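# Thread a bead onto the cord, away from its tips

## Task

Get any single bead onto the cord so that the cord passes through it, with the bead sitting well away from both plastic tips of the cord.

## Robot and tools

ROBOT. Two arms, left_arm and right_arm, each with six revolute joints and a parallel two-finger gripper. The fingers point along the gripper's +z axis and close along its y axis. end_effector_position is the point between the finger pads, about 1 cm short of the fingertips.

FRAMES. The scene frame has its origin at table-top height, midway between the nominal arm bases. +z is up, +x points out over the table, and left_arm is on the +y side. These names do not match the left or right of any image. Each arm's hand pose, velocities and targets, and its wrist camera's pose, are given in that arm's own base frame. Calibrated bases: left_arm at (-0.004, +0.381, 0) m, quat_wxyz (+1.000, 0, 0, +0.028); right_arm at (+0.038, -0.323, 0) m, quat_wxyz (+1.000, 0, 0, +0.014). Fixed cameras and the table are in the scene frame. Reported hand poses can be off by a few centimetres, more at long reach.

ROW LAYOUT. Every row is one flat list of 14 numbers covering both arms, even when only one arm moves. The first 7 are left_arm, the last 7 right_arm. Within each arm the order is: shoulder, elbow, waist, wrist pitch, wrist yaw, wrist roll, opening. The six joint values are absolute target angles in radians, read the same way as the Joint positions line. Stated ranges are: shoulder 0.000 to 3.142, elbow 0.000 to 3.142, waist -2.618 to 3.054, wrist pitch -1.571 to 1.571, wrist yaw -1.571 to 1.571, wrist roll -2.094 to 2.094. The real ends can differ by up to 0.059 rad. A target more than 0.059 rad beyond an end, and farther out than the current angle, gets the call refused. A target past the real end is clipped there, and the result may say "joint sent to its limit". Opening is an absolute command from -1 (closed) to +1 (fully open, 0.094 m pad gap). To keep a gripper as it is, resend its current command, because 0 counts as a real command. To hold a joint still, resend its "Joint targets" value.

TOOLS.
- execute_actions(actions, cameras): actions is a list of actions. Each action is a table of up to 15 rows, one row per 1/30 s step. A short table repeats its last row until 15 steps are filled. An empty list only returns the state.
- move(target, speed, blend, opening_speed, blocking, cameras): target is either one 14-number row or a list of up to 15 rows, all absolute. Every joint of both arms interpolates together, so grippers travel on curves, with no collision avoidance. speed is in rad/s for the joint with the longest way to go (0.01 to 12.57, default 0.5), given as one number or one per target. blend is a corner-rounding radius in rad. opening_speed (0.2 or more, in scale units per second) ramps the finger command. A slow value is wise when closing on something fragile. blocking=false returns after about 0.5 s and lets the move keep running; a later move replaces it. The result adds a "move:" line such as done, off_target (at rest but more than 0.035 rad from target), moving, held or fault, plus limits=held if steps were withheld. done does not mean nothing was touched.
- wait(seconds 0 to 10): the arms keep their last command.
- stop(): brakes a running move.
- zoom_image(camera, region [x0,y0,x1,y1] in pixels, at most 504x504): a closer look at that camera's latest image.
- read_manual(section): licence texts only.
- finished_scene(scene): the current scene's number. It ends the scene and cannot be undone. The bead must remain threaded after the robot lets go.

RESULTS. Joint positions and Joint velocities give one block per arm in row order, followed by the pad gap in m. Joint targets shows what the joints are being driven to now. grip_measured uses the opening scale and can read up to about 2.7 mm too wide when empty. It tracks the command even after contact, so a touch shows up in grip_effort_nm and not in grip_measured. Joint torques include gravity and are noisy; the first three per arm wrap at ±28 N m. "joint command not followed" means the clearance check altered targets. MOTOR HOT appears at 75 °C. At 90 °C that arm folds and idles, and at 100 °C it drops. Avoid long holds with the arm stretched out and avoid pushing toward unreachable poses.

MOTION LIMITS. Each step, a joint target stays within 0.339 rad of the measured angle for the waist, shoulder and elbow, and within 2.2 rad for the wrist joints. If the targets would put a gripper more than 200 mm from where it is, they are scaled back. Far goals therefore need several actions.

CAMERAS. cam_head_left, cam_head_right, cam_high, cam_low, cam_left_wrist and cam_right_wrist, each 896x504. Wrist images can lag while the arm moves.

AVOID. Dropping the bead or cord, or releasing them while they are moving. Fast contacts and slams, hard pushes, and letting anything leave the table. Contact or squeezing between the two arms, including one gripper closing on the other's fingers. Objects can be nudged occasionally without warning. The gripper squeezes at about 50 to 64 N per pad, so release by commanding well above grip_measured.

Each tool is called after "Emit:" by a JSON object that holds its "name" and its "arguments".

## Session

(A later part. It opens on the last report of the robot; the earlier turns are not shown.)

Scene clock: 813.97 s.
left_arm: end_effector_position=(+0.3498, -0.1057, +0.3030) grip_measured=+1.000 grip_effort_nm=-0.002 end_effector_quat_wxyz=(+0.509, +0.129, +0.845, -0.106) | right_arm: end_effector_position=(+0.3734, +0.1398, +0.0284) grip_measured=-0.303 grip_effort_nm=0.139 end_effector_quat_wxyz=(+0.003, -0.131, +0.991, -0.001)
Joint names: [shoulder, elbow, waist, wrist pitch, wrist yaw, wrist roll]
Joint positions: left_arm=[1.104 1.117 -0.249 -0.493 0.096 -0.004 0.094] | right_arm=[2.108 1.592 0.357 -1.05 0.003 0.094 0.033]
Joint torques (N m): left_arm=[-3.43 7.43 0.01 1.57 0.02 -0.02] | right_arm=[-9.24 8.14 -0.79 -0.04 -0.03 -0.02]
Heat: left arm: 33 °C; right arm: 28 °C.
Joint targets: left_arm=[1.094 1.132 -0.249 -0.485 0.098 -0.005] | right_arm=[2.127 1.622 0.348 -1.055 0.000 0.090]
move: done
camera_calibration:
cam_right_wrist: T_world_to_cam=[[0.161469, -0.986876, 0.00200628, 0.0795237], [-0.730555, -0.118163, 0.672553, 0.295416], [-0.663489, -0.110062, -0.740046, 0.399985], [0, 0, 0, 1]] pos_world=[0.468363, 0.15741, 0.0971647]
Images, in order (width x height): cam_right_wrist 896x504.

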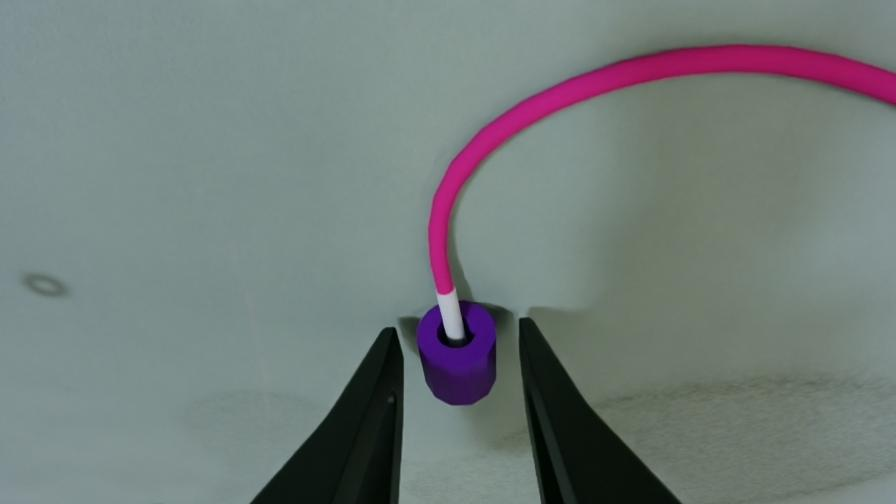

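Emit:
{"name": "move", "arguments": {"target": [[1.094, 1.132, -0.249, -0.485, 0.098, -0.005, 1.0, 2.075, 1.725, 0.348, -1.183, 0.0, 0.09, -0.3], [1.094, 1.132, -0.249, -0.485, 0.098, -0.005, 1.0, 2.2255, 1.899, 0.345, -1.234, 0.0, -0.006, -0.3]], "speed": 0.3, "cameras": ["cam_right_wrist"]}}

Scene clock: 853.23 s.
left_arm: end_effector_position=(+0.3498, -0.1057, +0.3030) grip_measured=+1.000 grip_effort_nm=-0.007 end_effector_quat_wxyz=(+0.509, +0.129, +0.845, -0.106) | right_arm: end_effector_position=(+0.4007, +0.1484, +0.0536) grip_measured=-0.303 grip_effort_nm=0.129 end_effector_quat_wxyz=(-0.001, -0.176, +0.984, -0.002)
Joint names: [shoulder, elbow, waist, wrist pitch, wrist yaw, wrist roll]
Joint positions: left_arm=[1.104 1.117 -0.249 -0.493 0.096 -0.004 0.094] | right_arm=[2.21 1.858 0.354 -1.221 0.003 -0.001 0.033]
Joint torques (N m): left_arm=[-3.4 7.43 -0.01 1.56 0.02 -0.02] | right_arm=[-10.52 9.07 -0.76 -0.16 -0.03 -0.06]
Heat: left arm: 33 °C; right arm: 29 °C.
Joint targets: left_arm=[1.094 1.132 -0.249 -0.485 0.098 -0.005] | right_arm=[2.226 1.899 0.345 -1.234 0.000 -0.006]
move: off_target (right_arm); right_arm: the elbow is farthest, 0.041 rad from its target
camera_calibration:
cam_right_wrist: T_world_to_cam=[[0.251048, -0.967969, 0.00326527, 0.0447764], [-0.711771, -0.182314, 0.678339, 0.301072], [-0.656016, -0.17262, -0.734742, 0.443738], [0, 0, 0, 1]] pos_world=[0.494153, 0.17483, 0.121658]
Images, in order (width x height): cam_right_wrist 896x504.

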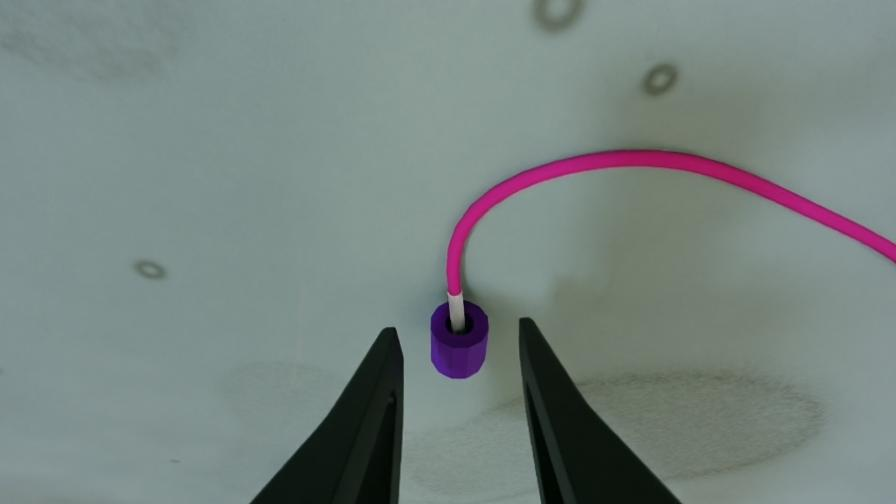

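Emit:
{"name": "move", "arguments": {"target": [[1.094, 1.132, -0.249, -0.485, 0.098, -0.005, 1.0, 2.235, 1.83, 0.345, -1.18, 0.0, -0.05, -0.3], [1.094, 1.132, -0.249, -0.485, 0.098, -0.005, 1.0, 2.243, 1.759, 0.345, -1.094, 0.0, -0.05, -0.3]], "speed": 0.15, "cameras": ["cam_right_wrist", "cam_low"]}}

Scene clock: 873.57 s.
left_arm: end_effector_position=(+0.3498, -0.1057, +0.3030) grip_measured=+1.000 grip_effort_nm=0.002 end_effector_quat_wxyz=(+0.509, +0.129, +0.845, -0.106) | right_arm: end_effector_position=(+0.4008, +0.1484, +0.0277) grip_measured=-0.303 grip_effort_nm=0.129 end_effector_quat_wxyz=(+0.001, -0.198, +0.980, -0.001)
Joint names: [shoulder, elbow, waist, wrist pitch, wrist yaw, wrist roll]
Joint positions: left_arm=[1.104 1.117 -0.249 -0.493 0.096 -0.004 0.094] | right_arm=[2.224 1.776 0.354 -1.121 0.003 -0.046 0.033]
Joint torques (N m): left_arm=[-3.41 7.42 0.01 1.56 0.02 -0.02] | right_arm=[-10.29 4.64 -0.76 0.29 -0.05 -0.02]
Heat: left arm: 33 °C; right arm: 30 °C.
Joint targets: left_arm=[1.094 1.132 -0.249 -0.485 0.098 -0.005] | right_arm=[2.243 1.759 0.345 -1.094 0.000 -0.050]
move: done
camera_calibration:
cam_right_wrist: T_world_to_cam=[[0.293969, -0.955811, 0.00286916, 0.025871], [-0.705714, -0.215023, 0.675079, 0.321162], [-0.644631, -0.200477, -0.737739, 0.424467], [0, 0, 0, 1]] pos_world=[0.492669, 0.178881, 0.096262]
Images, in order (width x height): cam_low 896x504, cam_right_wrist 896x504.

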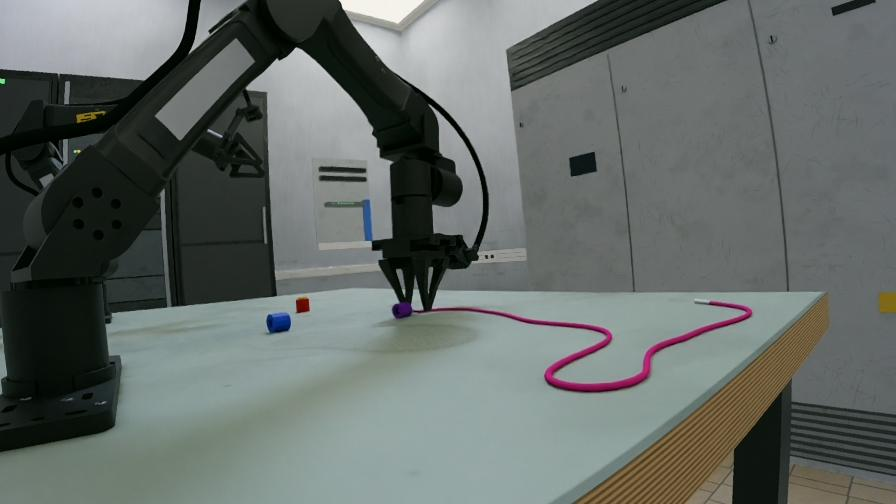

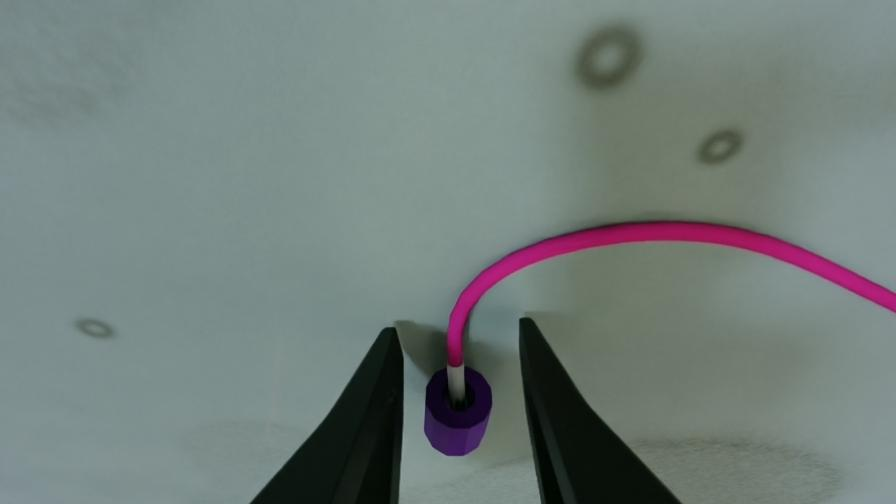

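Emit:
{"name": "move", "arguments": {"target": [[1.094, 1.132, -0.249, -0.485, 0.098, -0.005, 1.0, 2.19, 1.765, 0.345, -1.094, 0.0, -0.05, -0.3], [1.094, 1.132, -0.249, -0.485, 0.098, -0.005, 1.0, 2.1586, 1.7137, 0.345, -1.084, 0.0, -0.05, -0.3]], "speed": 0.1, "cameras": ["cam_right_wrist"]}}

Scene clock: 909.37 s.
left_arm: end_effector_position=(+0.3498, -0.1057, +0.3030) grip_measured=+1.000 grip_effort_nm=-0.002 end_effector_quat_wxyz=(+0.509, +0.129, +0.845, -0.106) | right_arm: end_effector_position=(+0.3936, +0.1457, +0.0242) grip_measured=-0.303 grip_effort_nm=0.134 end_effector_quat_wxyz=(-0.005, -0.198, +0.980, -0.002)
Joint names: [shoulder, elbow, waist, wrist pitch, wrist yaw, wrist roll]
Joint positions: left_arm=[1.104 1.117 -0.249 -0.493 0.096 -0.004 0.094] | right_arm=[2.207 1.734 0.354 -1.107 0.003 -0.046 0.033]
Joint torques (N m): left_arm=[-3.4 7.42 0.01 1.56 0.02 -0.02] | right_arm=[-15.43 4.36 -0.7 0.23 -0.03 -0.03]
Heat: left arm: 33 °C; right arm: 34 °C.
Joint targets: left_arm=[1.094 1.132 -0.249 -0.485 0.098 -0.005] | right_arm=[2.158 1.714 0.345 -1.084 0.000 -0.050]
move: off_target (right_arm); right_arm: the shoulder is farthest, 0.049 rad from its target
camera_calibration:
cam_right_wrist: T_world_to_cam=[[0.294349, -0.955692, 0.00353223, 0.0252375], [-0.698372, -0.212569, 0.683441, 0.314497], [-0.652408, -0.203637, -0.729997, 0.419974], [0, 0, 0, 1]] pos_world=[0.486202, 0.176494, 0.0915507]
Images, in order (width x height): cam_right_wrist 896x504.

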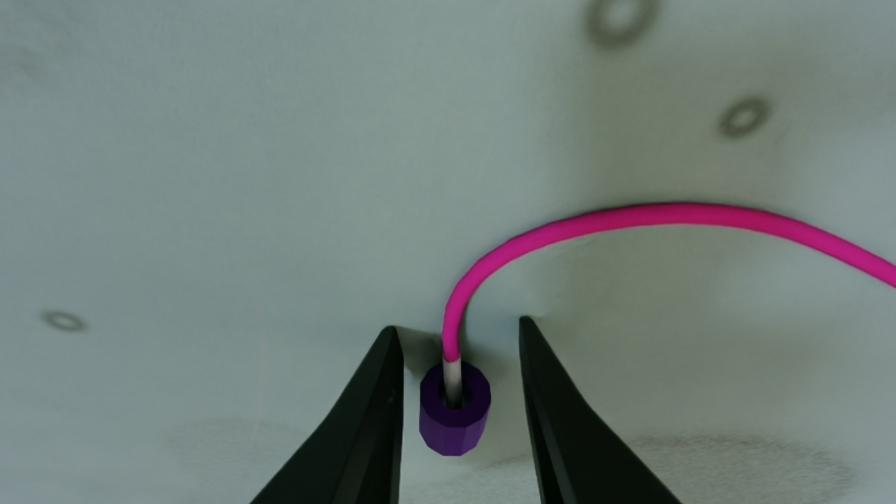

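Emit:
{"name": "move", "arguments": {"target": [[1.094, 1.132, -0.249, -0.485, 0.098, -0.005, 1.0, 2.1586, 1.7137, 0.370, -1.084, 0.0, -0.05, -0.3], [1.094, 1.132, -0.249, -0.485, 0.098, -0.005, 1.0, 2.1586, 1.7137, 0.370, -1.084, 0.0, -0.05, -0.97]], "speed": 0.1, "opening_speed": 0.3, "cameras": ["cam_right_wrist"]}}

Scene clock: 930.33 s.
left_arm: end_effector_position=(+0.3498, -0.1057, +0.3030) grip_measured=+1.000 grip_effort_nm=-0.002 end_effector_quat_wxyz=(+0.509, +0.129, +0.845, -0.106) | right_arm: end_effector_position=(+0.3922, +0.1493, +0.0242) grip_measured=-0.928 grip_effort_nm=-1.018 end_effector_quat_wxyz=(-0.005, -0.203, +0.979, -0.002)
Joint names: [shoulder, elbow, waist, wrist pitch, wrist yaw, wrist roll]
Joint positions: left_arm=[1.104 1.117 -0.249 -0.493 0.096 -0.004 0.094] | right_arm=[2.207 1.734 0.363 -1.107 0.003 -0.046 0.003]
Joint torques (N m): left_arm=[-3.38 7.42 0.01 1.56 0.02 -0.02] | right_arm=[-15.47 4.36 0.65 0.22 -0.02 -0.02]
Heat: left arm: 33 °C; right arm: 38 °C.
Joint targets: left_arm=[1.094 1.132 -0.249 -0.485 0.098 -0.005] | right_arm=[2.158 1.714 0.370 -1.084 0.000 -0.050]
move: off_target (right_arm); target 2's new numbers were sent with right_arm's shoulder 0.049 rad from that target; right_arm: the shoulder is farthest, 0.049 rad from its target
camera_calibration:
cam_right_wrist: T_world_to_cam=[[0.30313, -0.952943, 0.00352957, 0.0252966], [-0.696393, -0.21899, 0.683432, 0.314477], [-0.650499, -0.209627, -0.730006, 0.419947], [0, 0, 0, 1]] pos_world=[0.484507, 0.181006, 0.0915507]
Images, in order (width x height): cam_right_wrist 896x504.

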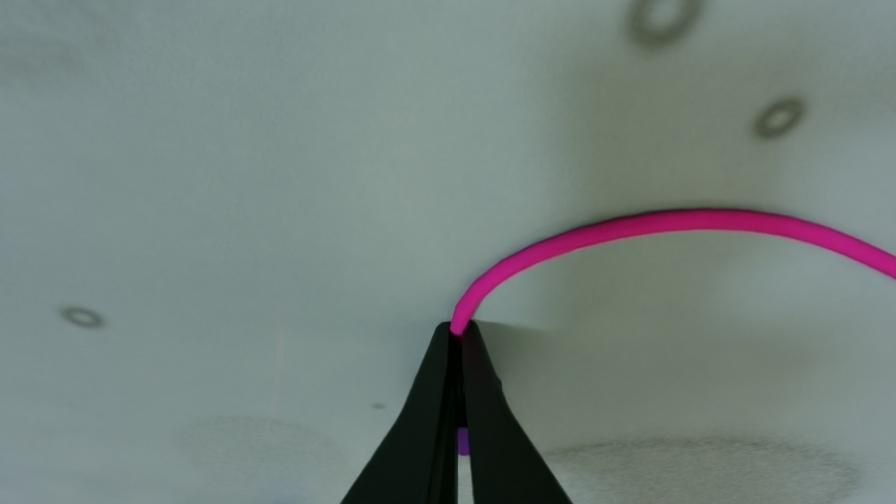

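Emit:
{"name": "move", "arguments": {"target": [1.094, 1.132, -0.249, -0.485, 0.098, -0.005, 1.0, 2.256, 1.866, 0.370, -1.30, 0.0, -0.05, -0.97], "speed": 0.12, "cameras": ["cam_right_wrist", "cam_low"]}}

Emit:
{"name": "zoom_image", "arguments": {"camera": "cam_low", "region": [340, 220, 520, 340]}}

Scene clock: 986.83 s.
left_arm: end_effector_position=(+0.3498, -0.1057, +0.3030) grip_measured=+1.000 grip_effort_nm=0.002 end_effector_quat_wxyz=(+0.509, +0.129, +0.845, -0.106) | right_arm: end_effector_position=(+0.3742, +0.1425, +0.0375) grip_measured=-0.930 grip_effort_nm=-1.057 end_effector_quat_wxyz=(-0.061, -0.203, +0.977, -0.011)
Joint names: [shoulder, elbow, waist, wrist pitch, wrist yaw, wrist roll]
Joint positions: left_arm=[1.104 1.117 -0.249 -0.493 0.096 -0.004 0.094] | right_arm=[2.235 1.825 0.363 -1.285 0.003 -0.046 0.003]
Joint torques (N m): left_arm=[-3.4 7.42 0.01 1.57 0.02 -0.02] | right_arm=[-9.99 8.85 0.66 -0.35 -0.04 -0.03]
Heat: left arm: 33 °C; right arm: 40 °C.
Joint targets: left_arm=[1.094 1.132 -0.249 -0.485 0.098 -0.005] | right_arm=[2.256 1.866 0.370 -1.300 0.000 -0.050]
move: off_target (right_arm); right_arm: the elbow is farthest, 0.041 rad from its target
camera_calibration:
cam_right_wrist: T_world_to_cam=[[0.303775, -0.952695, 0.00965364, 0.0236455], [-0.619221, -0.189723, 0.761952, 0.255301], [-0.724076, -0.23744, -0.647562, 0.445009], [0, 0, 0, 1]] pos_world=[0.473126, 0.176626, 0.0934157]
Images, in order (width x height): cam_low 896x504, cam_right_wrist 896x504.

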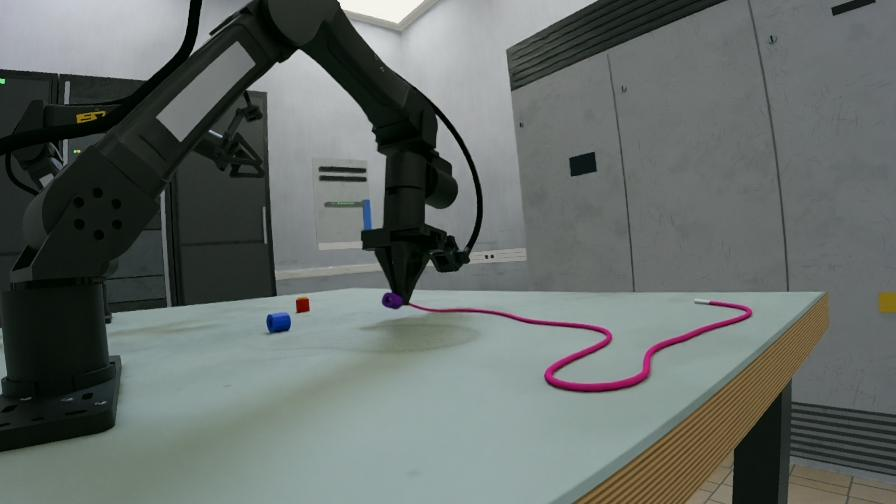

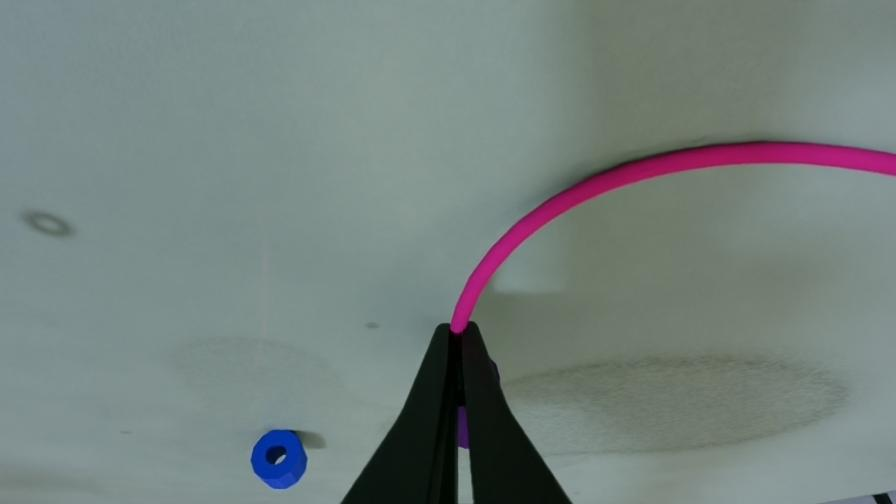

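Scaled by 2.800 from the camera's 896x504 image, which has a finer 1280x720 frame.

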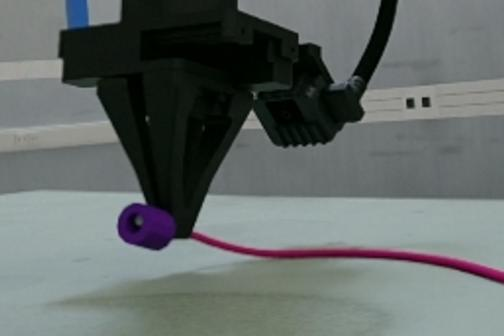

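Emit:
{"name": "move", "arguments": {"target": [1.094, 1.132, -0.249, -0.485, 0.098, -0.005, 1.0, 1.773, 1.39, 0.141, -1.148, -0.792, 1.576, -0.97], "speed": 0.35, "cameras": ["cam_right_wrist", "cam_low", "cam_high"]}}

Scene clock: 1027.87 s.
left_arm: end_effector_position=(+0.3498, -0.1057, +0.3030) grip_measured=+1.000 grip_effort_nm=-0.002 end_effector_quat_wxyz=(+0.509, +0.129, +0.845, -0.106) | right_arm: end_effector_position=(+0.3117, +0.1736, +0.1361) grip_measured=-0.930 grip_effort_nm=-1.057 end_effector_quat_wxyz=(-0.281, +0.601, +0.705, +0.250)
Joint names: [shoulder, elbow, waist, wrist pitch, wrist yaw, wrist roll]
Joint positions: left_arm=[1.104 1.117 -0.249 -0.493 0.096 -0.004 0.094] | right_arm=[1.813 1.41 0.149 -1.157 -0.772 1.566 0.003]
Joint torques (N m): left_arm=[-3.41 7.43 0.01 1.56 0.02 -0.02] | right_arm=[-11.48 4.52 -0.7 0.11 -0.6 0.11]
Heat: left arm: 33 °C; right arm: 37 °C.
Joint targets: left_arm=[1.094 1.132 -0.249 -0.485 0.098 -0.005] | right_arm=[1.773 1.390 0.141 -1.148 -0.792 1.576]
move: off_target (right_arm); right_arm: the shoulder is farthest, 0.040 rad from its target
camera_calibration:
cam_right_wrist: T_world_to_cam=[[-0.995189, -0.0806288, 0.0556622, 0.318533], [0.0506944, 0.0624032, 0.996763, -0.13712], [-0.0838412, 0.994789, -0.0580155, -0.0227445], [0, 0, 0, 1]] pos_world=[0.322045, 0.0568656, 0.117626]
Images, in order (width x height): cam_high 896x504, cam_low 896x504, cam_right_wrist 896x504.

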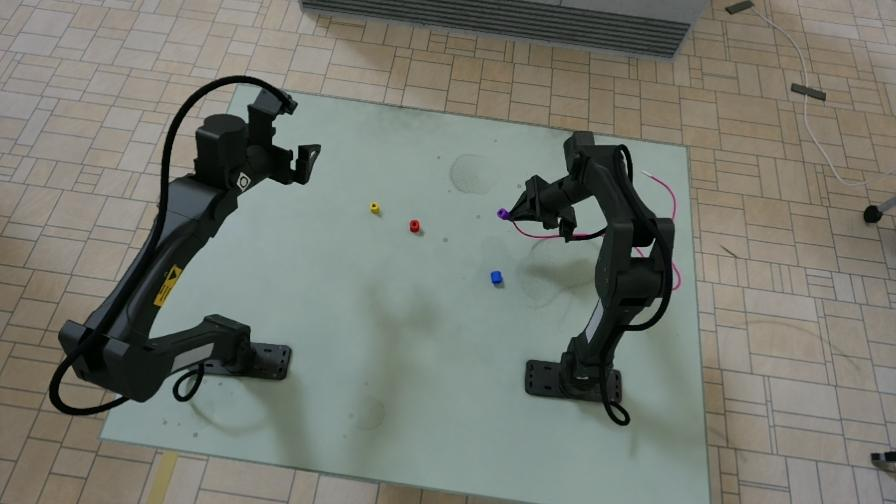

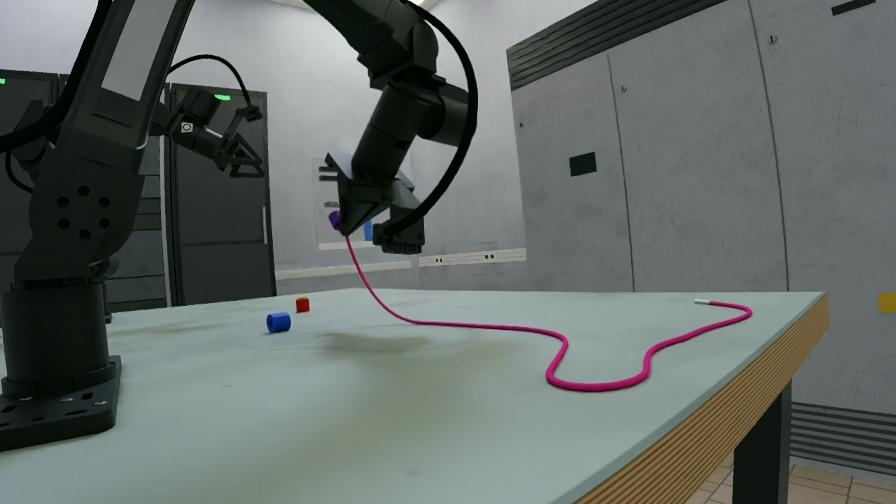

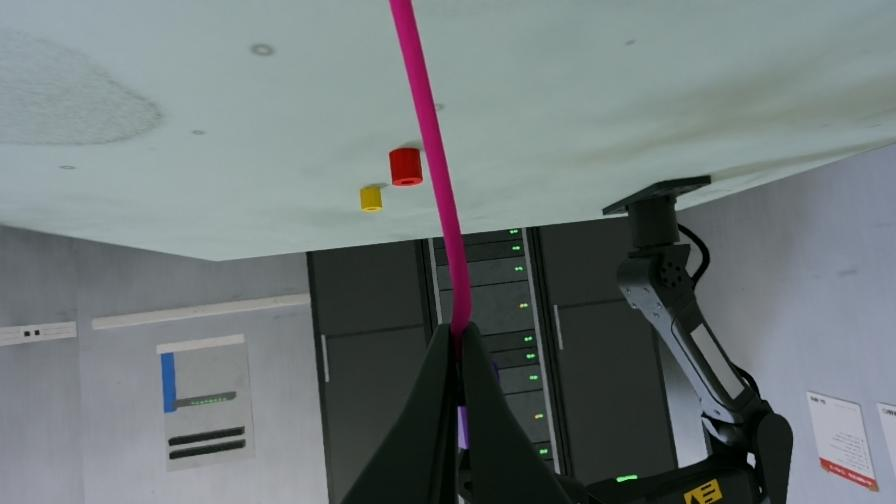

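Let me zoom in on the bead and tip.

Emit:
{"name": "zoom_image", "arguments": {"camera": "cam_low", "region": [310, 190, 390, 250]}}

Emit:
{"name": "zoom_image", "arguments": {"camera": "cam_high", "region": [480, 190, 560, 250]}}

Scaled by 6.300 from the camera's 896x504 image, which has a finer 1280x720 frame.

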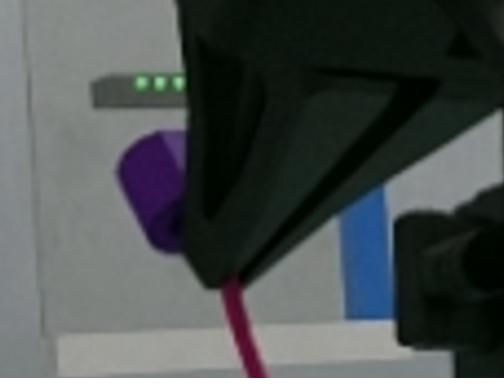

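Scaled by 6.300 from the camera's 896x504 image, which has a finer 1280x720 frame.

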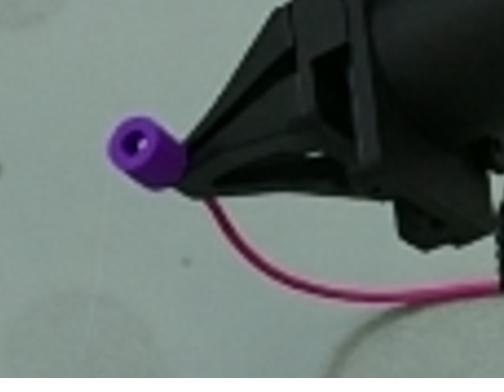

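Emit:
{"name": "move", "arguments": {"target": [1.094, 1.132, -0.249, -0.485, 0.098, -0.005, 1.0, 1.955, 1.502, 0.334, -1.065, -0.29, 1.576, -0.97], "speed": 0.3, "cameras": ["cam_right_wrist", "cam_low"]}}

Emit:
{"name": "zoom_image", "arguments": {"camera": "cam_low", "region": [310, 220, 430, 330]}}

Scene clock: 1076.80 s.
left_arm: end_effector_position=(+0.3498, -0.1057, +0.3030) grip_measured=+1.000 grip_effort_nm=-0.002 end_effector_quat_wxyz=(+0.509, +0.129, +0.845, -0.106) | right_arm: end_effector_position=(+0.3274, +0.1690, +0.0658) grip_measured=-0.930 grip_effort_nm=-1.057 end_effector_quat_wxyz=(-0.118, +0.573, +0.806, +0.096)
Joint names: [shoulder, elbow, waist, wrist pitch, wrist yaw, wrist roll]
Joint positions: left_arm=[1.104 1.117 -0.249 -0.493 0.096 -0.004 0.094] | right_arm=[1.938 1.462 0.328 -1.076 -0.304 1.567 0.003]
Joint torques (N m): left_arm=[-3.38 7.43 0.02 1.56 0.02 -0.02] | right_arm=[-8.02 9.03 0.43 0.16 -0.06 0.11]
Heat: left arm: 33 °C; right arm: 35 °C.
Joint targets: left_arm=[1.094 1.132 -0.249 -0.485 0.098 -0.005] | right_arm=[1.955 1.502 0.334 -1.065 -0.290 1.576]
move: off_target (right_arm); right_arm: the elbow is farthest, 0.040 rad from its target
camera_calibration:
cam_right_wrist: T_world_to_cam=[[-0.972319, -0.23343, 0.0102541, 0.359067], [-0.108056, 0.488134, 0.866054, -0.0789488], [-0.207169, 0.840973, -0.499846, 0.0744709], [0, 0, 0, 1]] pos_world=[0.356025, 0.0597266, 0.101916]
Images, in order (width x height): cam_low 896x504, cam_right_wrist 896x504.

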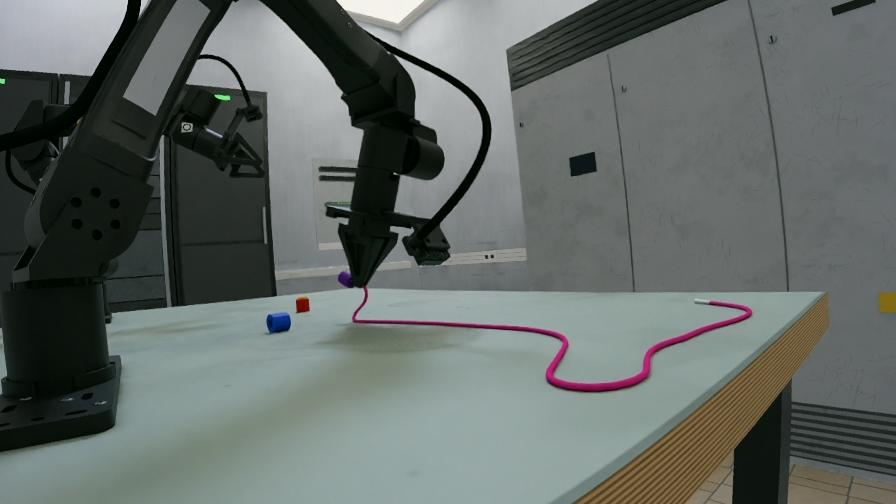

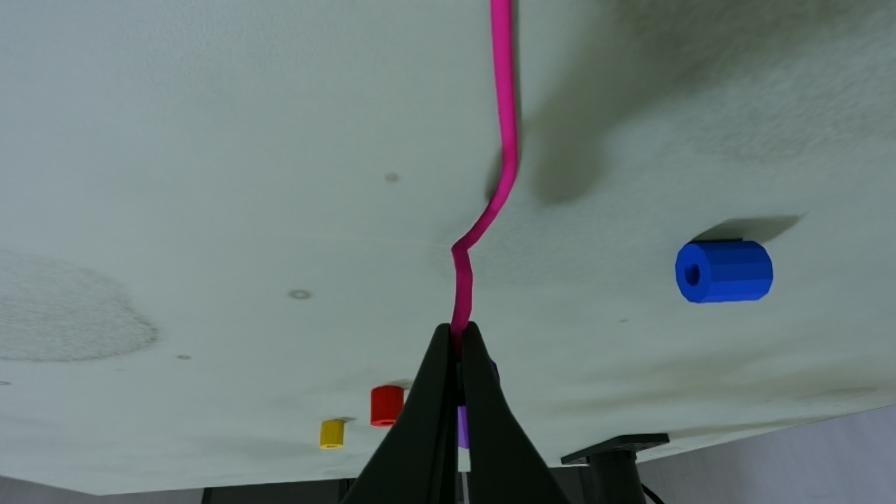

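Scaled by 4.200 from the camera's 896x504 image, which has a finer 1280x720 frame.

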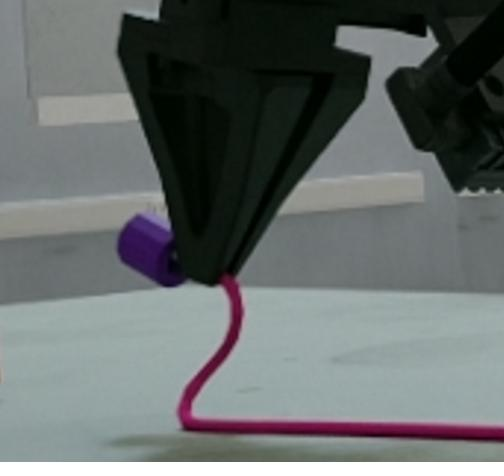

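Emit:
{"name": "move", "arguments": {"target": [1.094, 1.132, -0.249, -0.485, 0.098, -0.005, 1.0, 2.083, 1.604, 0.592, -1.045, -0.195, 1.956, -0.97], "speed": 0.25, "cameras": ["cam_right_wrist", "cam_low"]}}

Emit:
{"name": "zoom_image", "arguments": {"camera": "cam_low", "region": [290, 220, 410, 330]}}

Scene clock: 1098.63 s.
left_arm: end_effector_position=(+0.3498, -0.1057, +0.3030) grip_measured=+1.000 grip_effort_nm=-0.002 end_effector_quat_wxyz=(+0.509, +0.129, +0.845, -0.106) | right_arm: end_effector_position=(+0.3062, +0.2506, +0.0424) grip_measured=-0.930 grip_effort_nm=-1.057 end_effector_quat_wxyz=(-0.097, +0.623, +0.775, +0.042)
Joint names: [shoulder, elbow, waist, wrist pitch, wrist yaw, wrist roll]
Joint positions: left_arm=[1.104 1.117 -0.249 -0.493 0.096 -0.004 0.094] | right_arm=[2.063 1.565 0.589 -1.051 -0.211 1.945 0.003]
Joint torques (N m): left_arm=[-3.4 7.45 0.01 1.57 0.02 -0.02] | right_arm=[-8.88 8.88 0.29 0.11 0.03 0.09]
Heat: left arm: 33 °C; right arm: 34 °C.
Joint targets: left_arm=[1.094 1.132 -0.249 -0.485 0.098 -0.005] | right_arm=[2.083 1.604 0.592 -1.045 -0.195 1.956]
move: off_target (right_arm); right_arm: the elbow is farthest, 0.039 rad from its target
camera_calibration:
cam_right_wrist: T_world_to_cam=[[-0.989426, -0.123273, 0.0764139, 0.332524], [-0.0116156, 0.592524, 0.805469, -0.153933], [-0.144569, 0.796065, -0.58769, -0.0143239], [0, 0, 0, 1]] pos_world=[0.325149, 0.143603, 0.0901607]
Images, in order (width x height): cam_low 896x504, cam_right_wrist 896x504.

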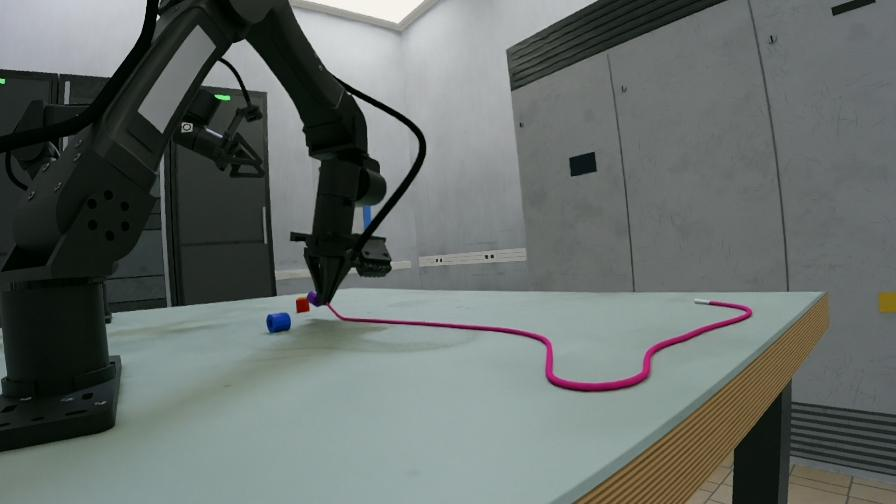

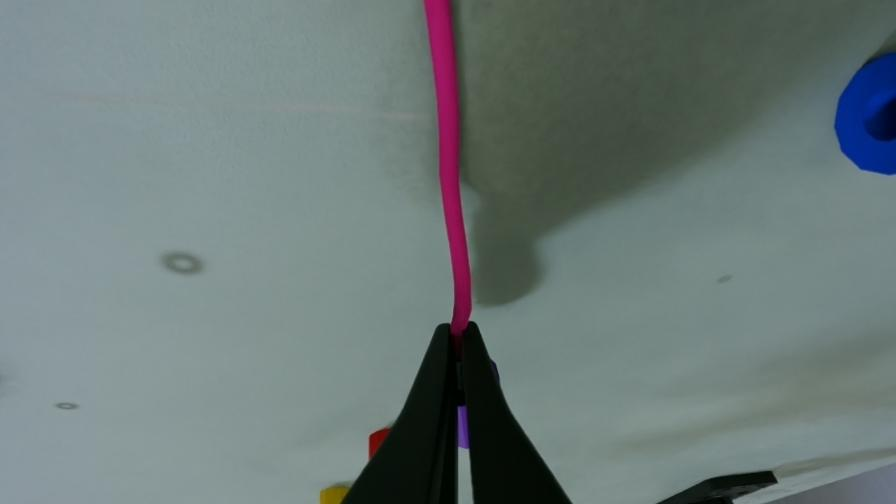

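Scaled by 4.200 from the camera's 896x504 image, which has a finer 1280x720 frame.

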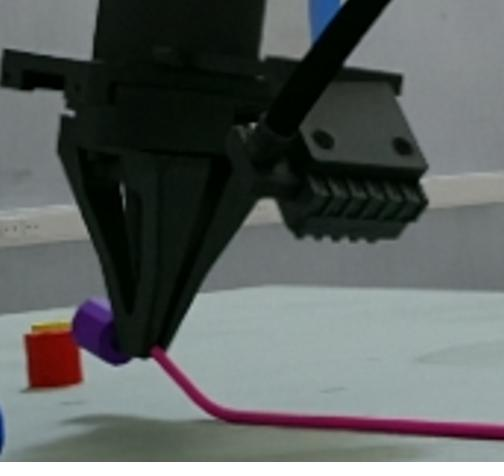

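Emit:
{"name": "move", "arguments": {"target": [1.094, 1.132, -0.249, -0.485, 0.098, -0.005, 1.0, 2.110, 1.527, 0.610, -0.985, -0.195, 1.956, -0.97], "speed": 0.12, "cameras": ["cam_right_wrist", "cam_low"]}}

Emit:
{"name": "zoom_image", "arguments": {"camera": "cam_low", "region": [290, 220, 410, 330]}}

Scene clock: 1118.60 s.
left_arm: end_effector_position=(+0.3498, -0.1057, +0.3030) grip_measured=+1.000 grip_effort_nm=0.002 end_effector_quat_wxyz=(+0.509, +0.129, +0.845, -0.106) | right_arm: end_effector_position=(+0.3077, +0.2575, +0.0271) grip_measured=-0.930 grip_effort_nm=-1.053 end_effector_quat_wxyz=(-0.095, +0.618, +0.779, +0.046)
Joint names: [shoulder, elbow, waist, wrist pitch, wrist yaw, wrist roll]
Joint positions: left_arm=[1.104 1.117 -0.249 -0.493 0.096 -0.004 0.094] | right_arm=[2.091 1.545 0.602 -0.992 -0.21 1.946 0.003]
Joint torques (N m): left_arm=[-3.4 7.43 -0.02 1.56 0.02 -0.01] | right_arm=[-9.21 4.48 0.75 0.15 0.03 0.11]
Heat: left arm: 33 °C; right arm: 32 °C.
Joint targets: left_arm=[1.094 1.132 -0.249 -0.485 0.098 -0.005] | right_arm=[2.110 1.527 0.610 -0.985 -0.195 1.956]
move: done
camera_calibration:
cam_right_wrist: T_world_to_cam=[[-0.988539, -0.135279, 0.067009, 0.339073], [-0.025756, 0.588491, 0.808093, -0.140344], [-0.148752, 0.797106, -0.585231, -0.0277533], [0, 0, 0, 1]] pos_world=[0.327444, 0.150583, 0.0744477]
Images, in order (width x height): cam_low 896x504, cam_right_wrist 896x504.

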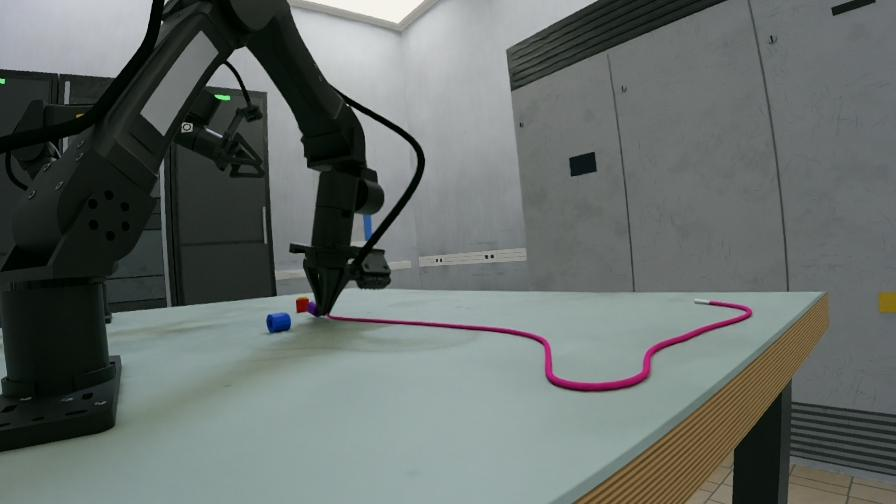

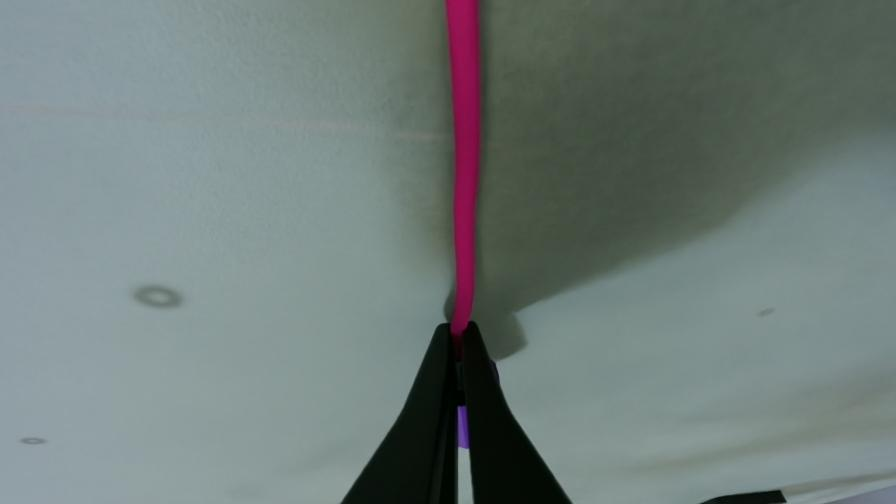

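Scaled by 4.200 from the camera's 896x504 image, which has a finer 1280x720 frame.

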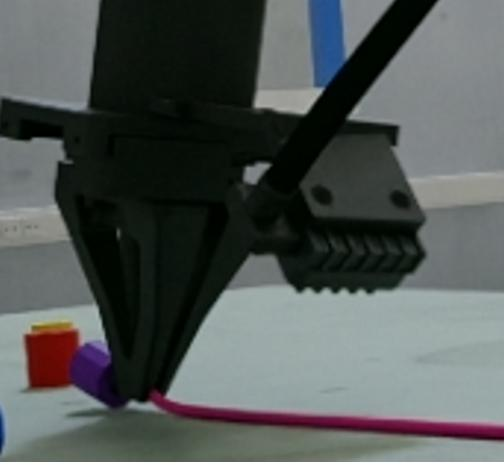

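Emit:
{"name": "move", "arguments": {"target": [[1.094, 1.132, -0.249, -0.485, 0.098, -0.005, 1.0, 2.1165, 1.527, 0.610, -0.985, -0.195, 1.956, -0.97], [1.094, 1.132, -0.249, -0.485, 0.098, -0.005, 1.0, 2.1165, 1.527, 0.610, -0.985, -0.195, 1.956, -0.5]], "speed": 0.1, "opening_speed": 0.3, "cameras": ["cam_right_wrist", "cam_low"]}}

Emit:
{"name": "zoom_image", "arguments": {"camera": "cam_right_wrist", "region": [350, 260, 600, 504]}}

Scene clock: 1129.20 s.
left_arm: end_effector_position=(+0.3498, -0.1057, +0.3030) grip_measured=+1.000 grip_effort_nm=0.002 end_effector_quat_wxyz=(+0.509, +0.129, +0.845, -0.106) | right_arm: end_effector_position=(+0.3079, +0.2577, +0.0271) grip_measured=-0.503 grip_effort_nm=0.134 end_effector_quat_wxyz=(-0.095, +0.618, +0.779, +0.046)
Joint names: [shoulder, elbow, waist, wrist pitch, wrist yaw, wrist roll]
Joint positions: left_arm=[1.104 1.117 -0.249 -0.493 0.096 -0.004 0.094] | right_arm=[2.091 1.545 0.602 -0.991 -0.21 1.946 0.023]
Joint torques (N m): left_arm=[-3.4 7.43 0.01 1.57 0.02 -0.02] | right_arm=[-8.7 4.49 0.68 0.14 0.02 0.11]
Heat: left arm: 33 °C; right arm: 32 °C.
Joint targets: left_arm=[1.094 1.132 -0.249 -0.485 0.098 -0.005] | right_arm=[2.117 1.527 0.610 -0.985 -0.195 1.956]
move: done
camera_calibration:
cam_right_wrist: T_world_to_cam=[[-0.988606, -0.135319, 0.0659308, 0.339403], [-0.0265583, 0.587937, 0.808471, -0.140135], [-0.148164, 0.797508, -0.584832, -0.0281658], [0, 0, 0, 1]] pos_world=[0.327641, 0.150781, 0.074446]
Images, in order (width x height): cam_low 896x504, cam_right_wrist 896x504.

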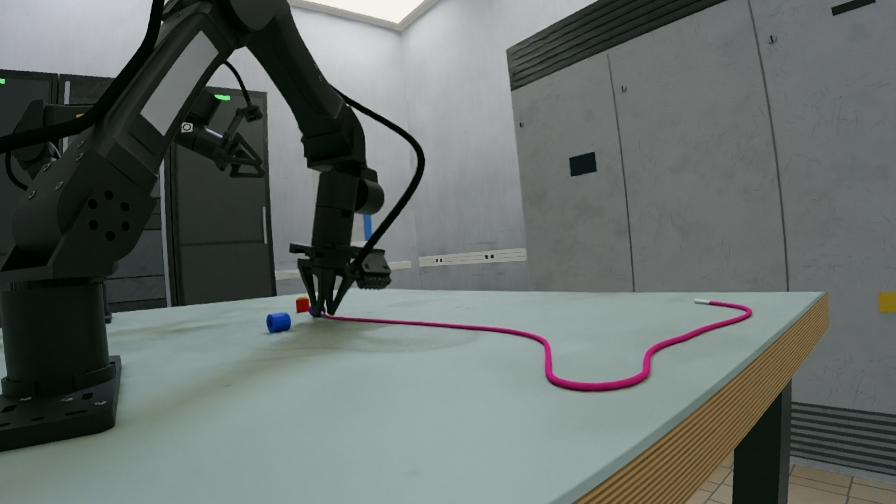

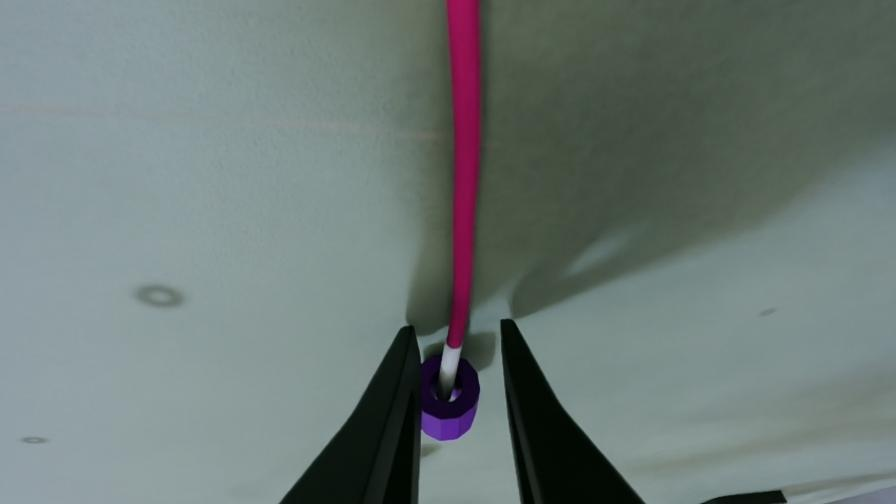

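Scaled by 2.016 from the camera's 896x504 image, which has a finer 1280x720 frame.

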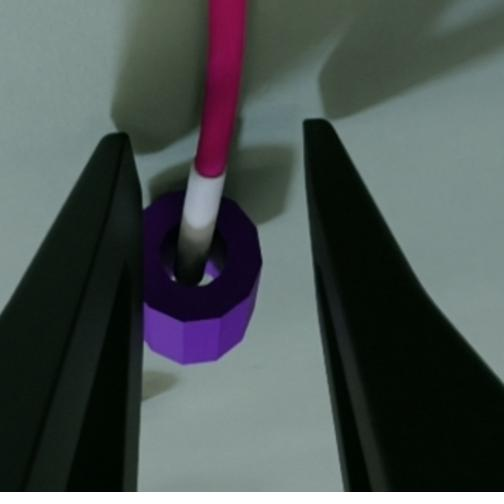

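Emit:
{"name": "move", "arguments": {"target": [[1.094, 1.132, -0.249, -0.485, 0.098, -0.005, 1.0, 2.02, 1.54, 0.610, -0.985, -0.195, 1.956, -0.5], [1.094, 1.132, -0.249, -0.485, 0.098, -0.005, 1.0, 1.982, 1.476, 0.510, -1.055, -0.195, 2.036, -0.5]], "speed": 0.15, "cameras": ["cam_right_wrist"]}}

Scene clock: 1165.13 s.
left_arm: end_effector_position=(+0.3498, -0.1057, +0.3030) grip_measured=+1.000 grip_effort_nm=0.002 end_effector_quat_wxyz=(+0.509, +0.129, +0.845, -0.106) | right_arm: end_effector_position=(+0.3140, +0.2206, +0.0384) grip_measured=-0.503 grip_effort_nm=0.134 end_effector_quat_wxyz=(-0.097, +0.681, +0.725, +0.039)
Joint names: [shoulder, elbow, waist, wrist pitch, wrist yaw, wrist roll]
Joint positions: left_arm=[1.104 1.117 -0.249 -0.493 0.096 -0.004 0.094] | right_arm=[2.027 1.495 0.514 -1.022 -0.208 2.025 0.023]
Joint torques (N m): left_arm=[-3.4 7.45 0.01 1.57 0.03 -0.02] | right_arm=[-13.71 4.37 -0.36 -0.28 0 0.12]
Heat: left arm: 33 °C; right arm: 32 °C.
Joint targets: left_arm=[1.094 1.132 -0.249 -0.485 0.098 -0.005] | right_arm=[1.982 1.476 0.510 -1.055 -0.195 2.036]
move: off_target (right_arm); right_arm: the shoulder is farthest, 0.045 rad from its target
camera_calibration:
cam_right_wrist: T_world_to_cam=[[-0.995062, 0.0300964, 0.0945777, 0.30405], [0.0938224, 0.596061, 0.797439, -0.166375], [-0.0323741, 0.802375, -0.595942, -0.0280654], [0, 0, 0, 1]] pos_world=[0.31725, 0.112538, 0.0871923]
Images, in order (width x height): cam_right_wrist 896x504.

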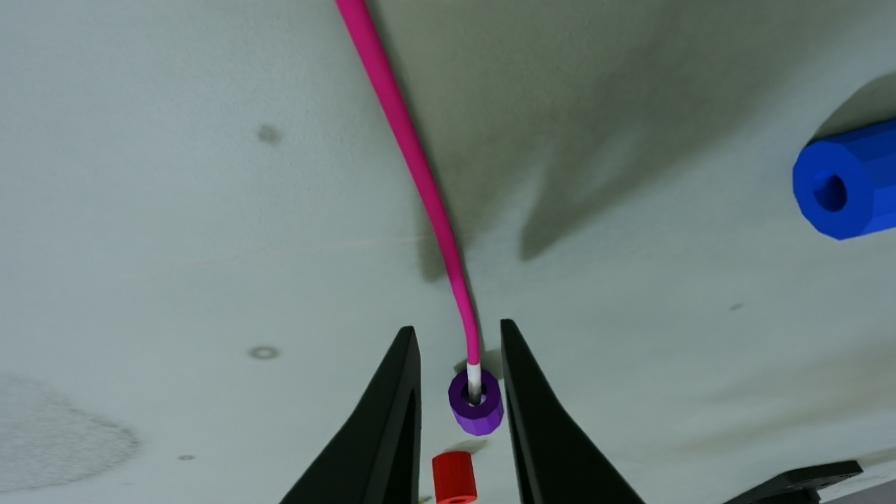

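Emit:
{"name": "move", "arguments": {"target": [1.094, 1.132, -0.249, -0.485, 0.098, -0.005, 1.0, 1.982, 1.428, 0.510, -0.965, -0.195, 2.036, -0.5], "speed": 0.1, "cameras": ["cam_right_wrist"]}}

Scene clock: 1182.67 s.
left_arm: end_effector_position=(+0.3498, -0.1057, +0.3030) grip_measured=+1.000 grip_effort_nm=0.002 end_effector_quat_wxyz=(+0.509, +0.129, +0.845, -0.106) | right_arm: end_effector_position=(+0.3115, +0.2192, +0.0274) grip_measured=-0.503 grip_effort_nm=0.134 end_effector_quat_wxyz=(-0.096, +0.681, +0.724, +0.041)
Joint names: [shoulder, elbow, waist, wrist pitch, wrist yaw, wrist roll]
Joint positions: left_arm=[1.104 1.117 -0.249 -0.493 0.096 -0.004 0.094] | right_arm=[2.026 1.447 0.514 -0.971 -0.208 2.026 0.023]
Joint torques (N m): left_arm=[-3.4 7.45 0.01 1.57 0.02 -0.02] | right_arm=[-13.5 4.36 -0.39 0.08 0 0.11]
Heat: left arm: 33 °C; right arm: 39 °C.
Joint targets: left_arm=[1.094 1.132 -0.249 -0.485 0.098 -0.005] | right_arm=[1.982 1.428 0.510 -0.965 -0.195 2.036]
move: off_target (right_arm); right_arm: the shoulder is farthest, 0.044 rad from its target
camera_calibration:
cam_right_wrist: T_world_to_cam=[[-0.995375, 0.030955, 0.0909422, 0.302627], [0.0914881, 0.594207, 0.799092, -0.155543], [-0.0293026, 0.803717, -0.59429, -0.0348075], [0, 0, 0, 1]] pos_world=[0.314437, 0.111032, 0.076086]
Images, in order (width x height): cam_right_wrist 896x504.

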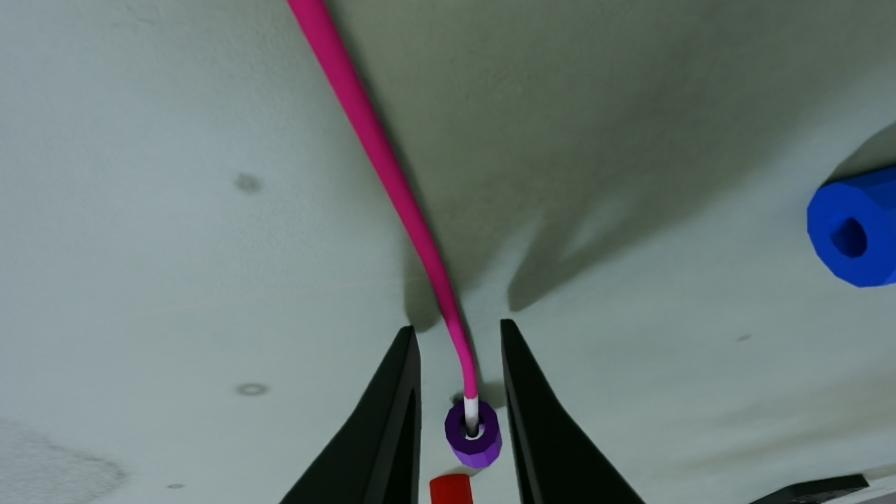

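Emit:
{"name": "move", "arguments": {"target": [[1.094, 1.132, -0.249, -0.485, 0.098, -0.005, 1.0, 1.982, 1.418, 0.510, -0.957, -0.195, 2.036, -0.5], [1.094, 1.132, -0.249, -0.485, 0.098, -0.005, 1.0, 1.982, 1.418, 0.510, -0.957, -0.195, 2.036, -0.97]], "speed": 0.1, "opening_speed": 0.3, "cameras": ["cam_right_wrist"]}}

Scene clock: 1194.43 s.
left_arm: end_effector_position=(+0.3498, -0.1057, +0.3030) grip_measured=+1.000 grip_effort_nm=-0.002 end_effector_quat_wxyz=(+0.509, +0.129, +0.845, -0.106) | right_arm: end_effector_position=(+0.3111, +0.2190, +0.0274) grip_measured=-0.967 grip_effort_nm=-0.183 end_effector_quat_wxyz=(-0.095, +0.681, +0.725, +0.044)
Joint names: [shoulder, elbow, waist, wrist pitch, wrist yaw, wrist roll]
Joint positions: left_arm=[1.104 1.117 -0.249 -0.493 0.096 -0.004 0.094] | right_arm=[2.019 1.437 0.514 -0.961 -0.208 2.026 0.002]
Joint torques (N m): left_arm=[-3.41 7.43 -0.01 1.56 0.02 -0.02] | right_arm=[-12.85 4.36 -0.36 0.11 0.01 0.1]
Heat: left arm: 33 °C; right arm: 39 °C.
Joint targets: left_arm=[1.094 1.132 -0.249 -0.485 0.098 -0.005] | right_arm=[1.982 1.418 0.510 -0.957 -0.195 2.036]
move: off_target (right_arm); target 2's new numbers were sent with right_arm's shoulder 0.043 rad from that target; right_arm: the shoulder is farthest, 0.037 rad from its target
camera_calibration:
cam_right_wrist: T_world_to_cam=[[-0.995846, 0.0307702, 0.0856916, 0.302618], [0.0872403, 0.591824, 0.801332, -0.15363], [-0.0260571, 0.80548, -0.59205, -0.0361446], [0, 0, 0, 1]] pos_world=[0.313822, 0.110724, 0.0757772]
Images, in order (width x height): cam_right_wrist 896x504.

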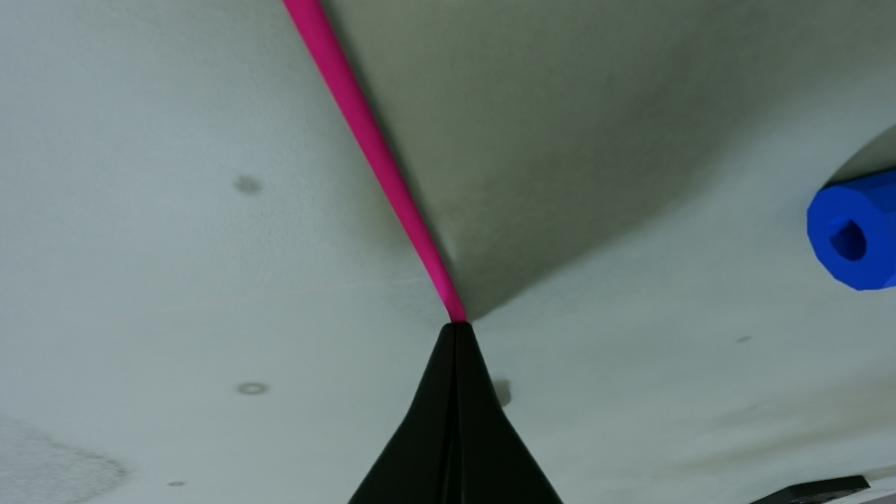

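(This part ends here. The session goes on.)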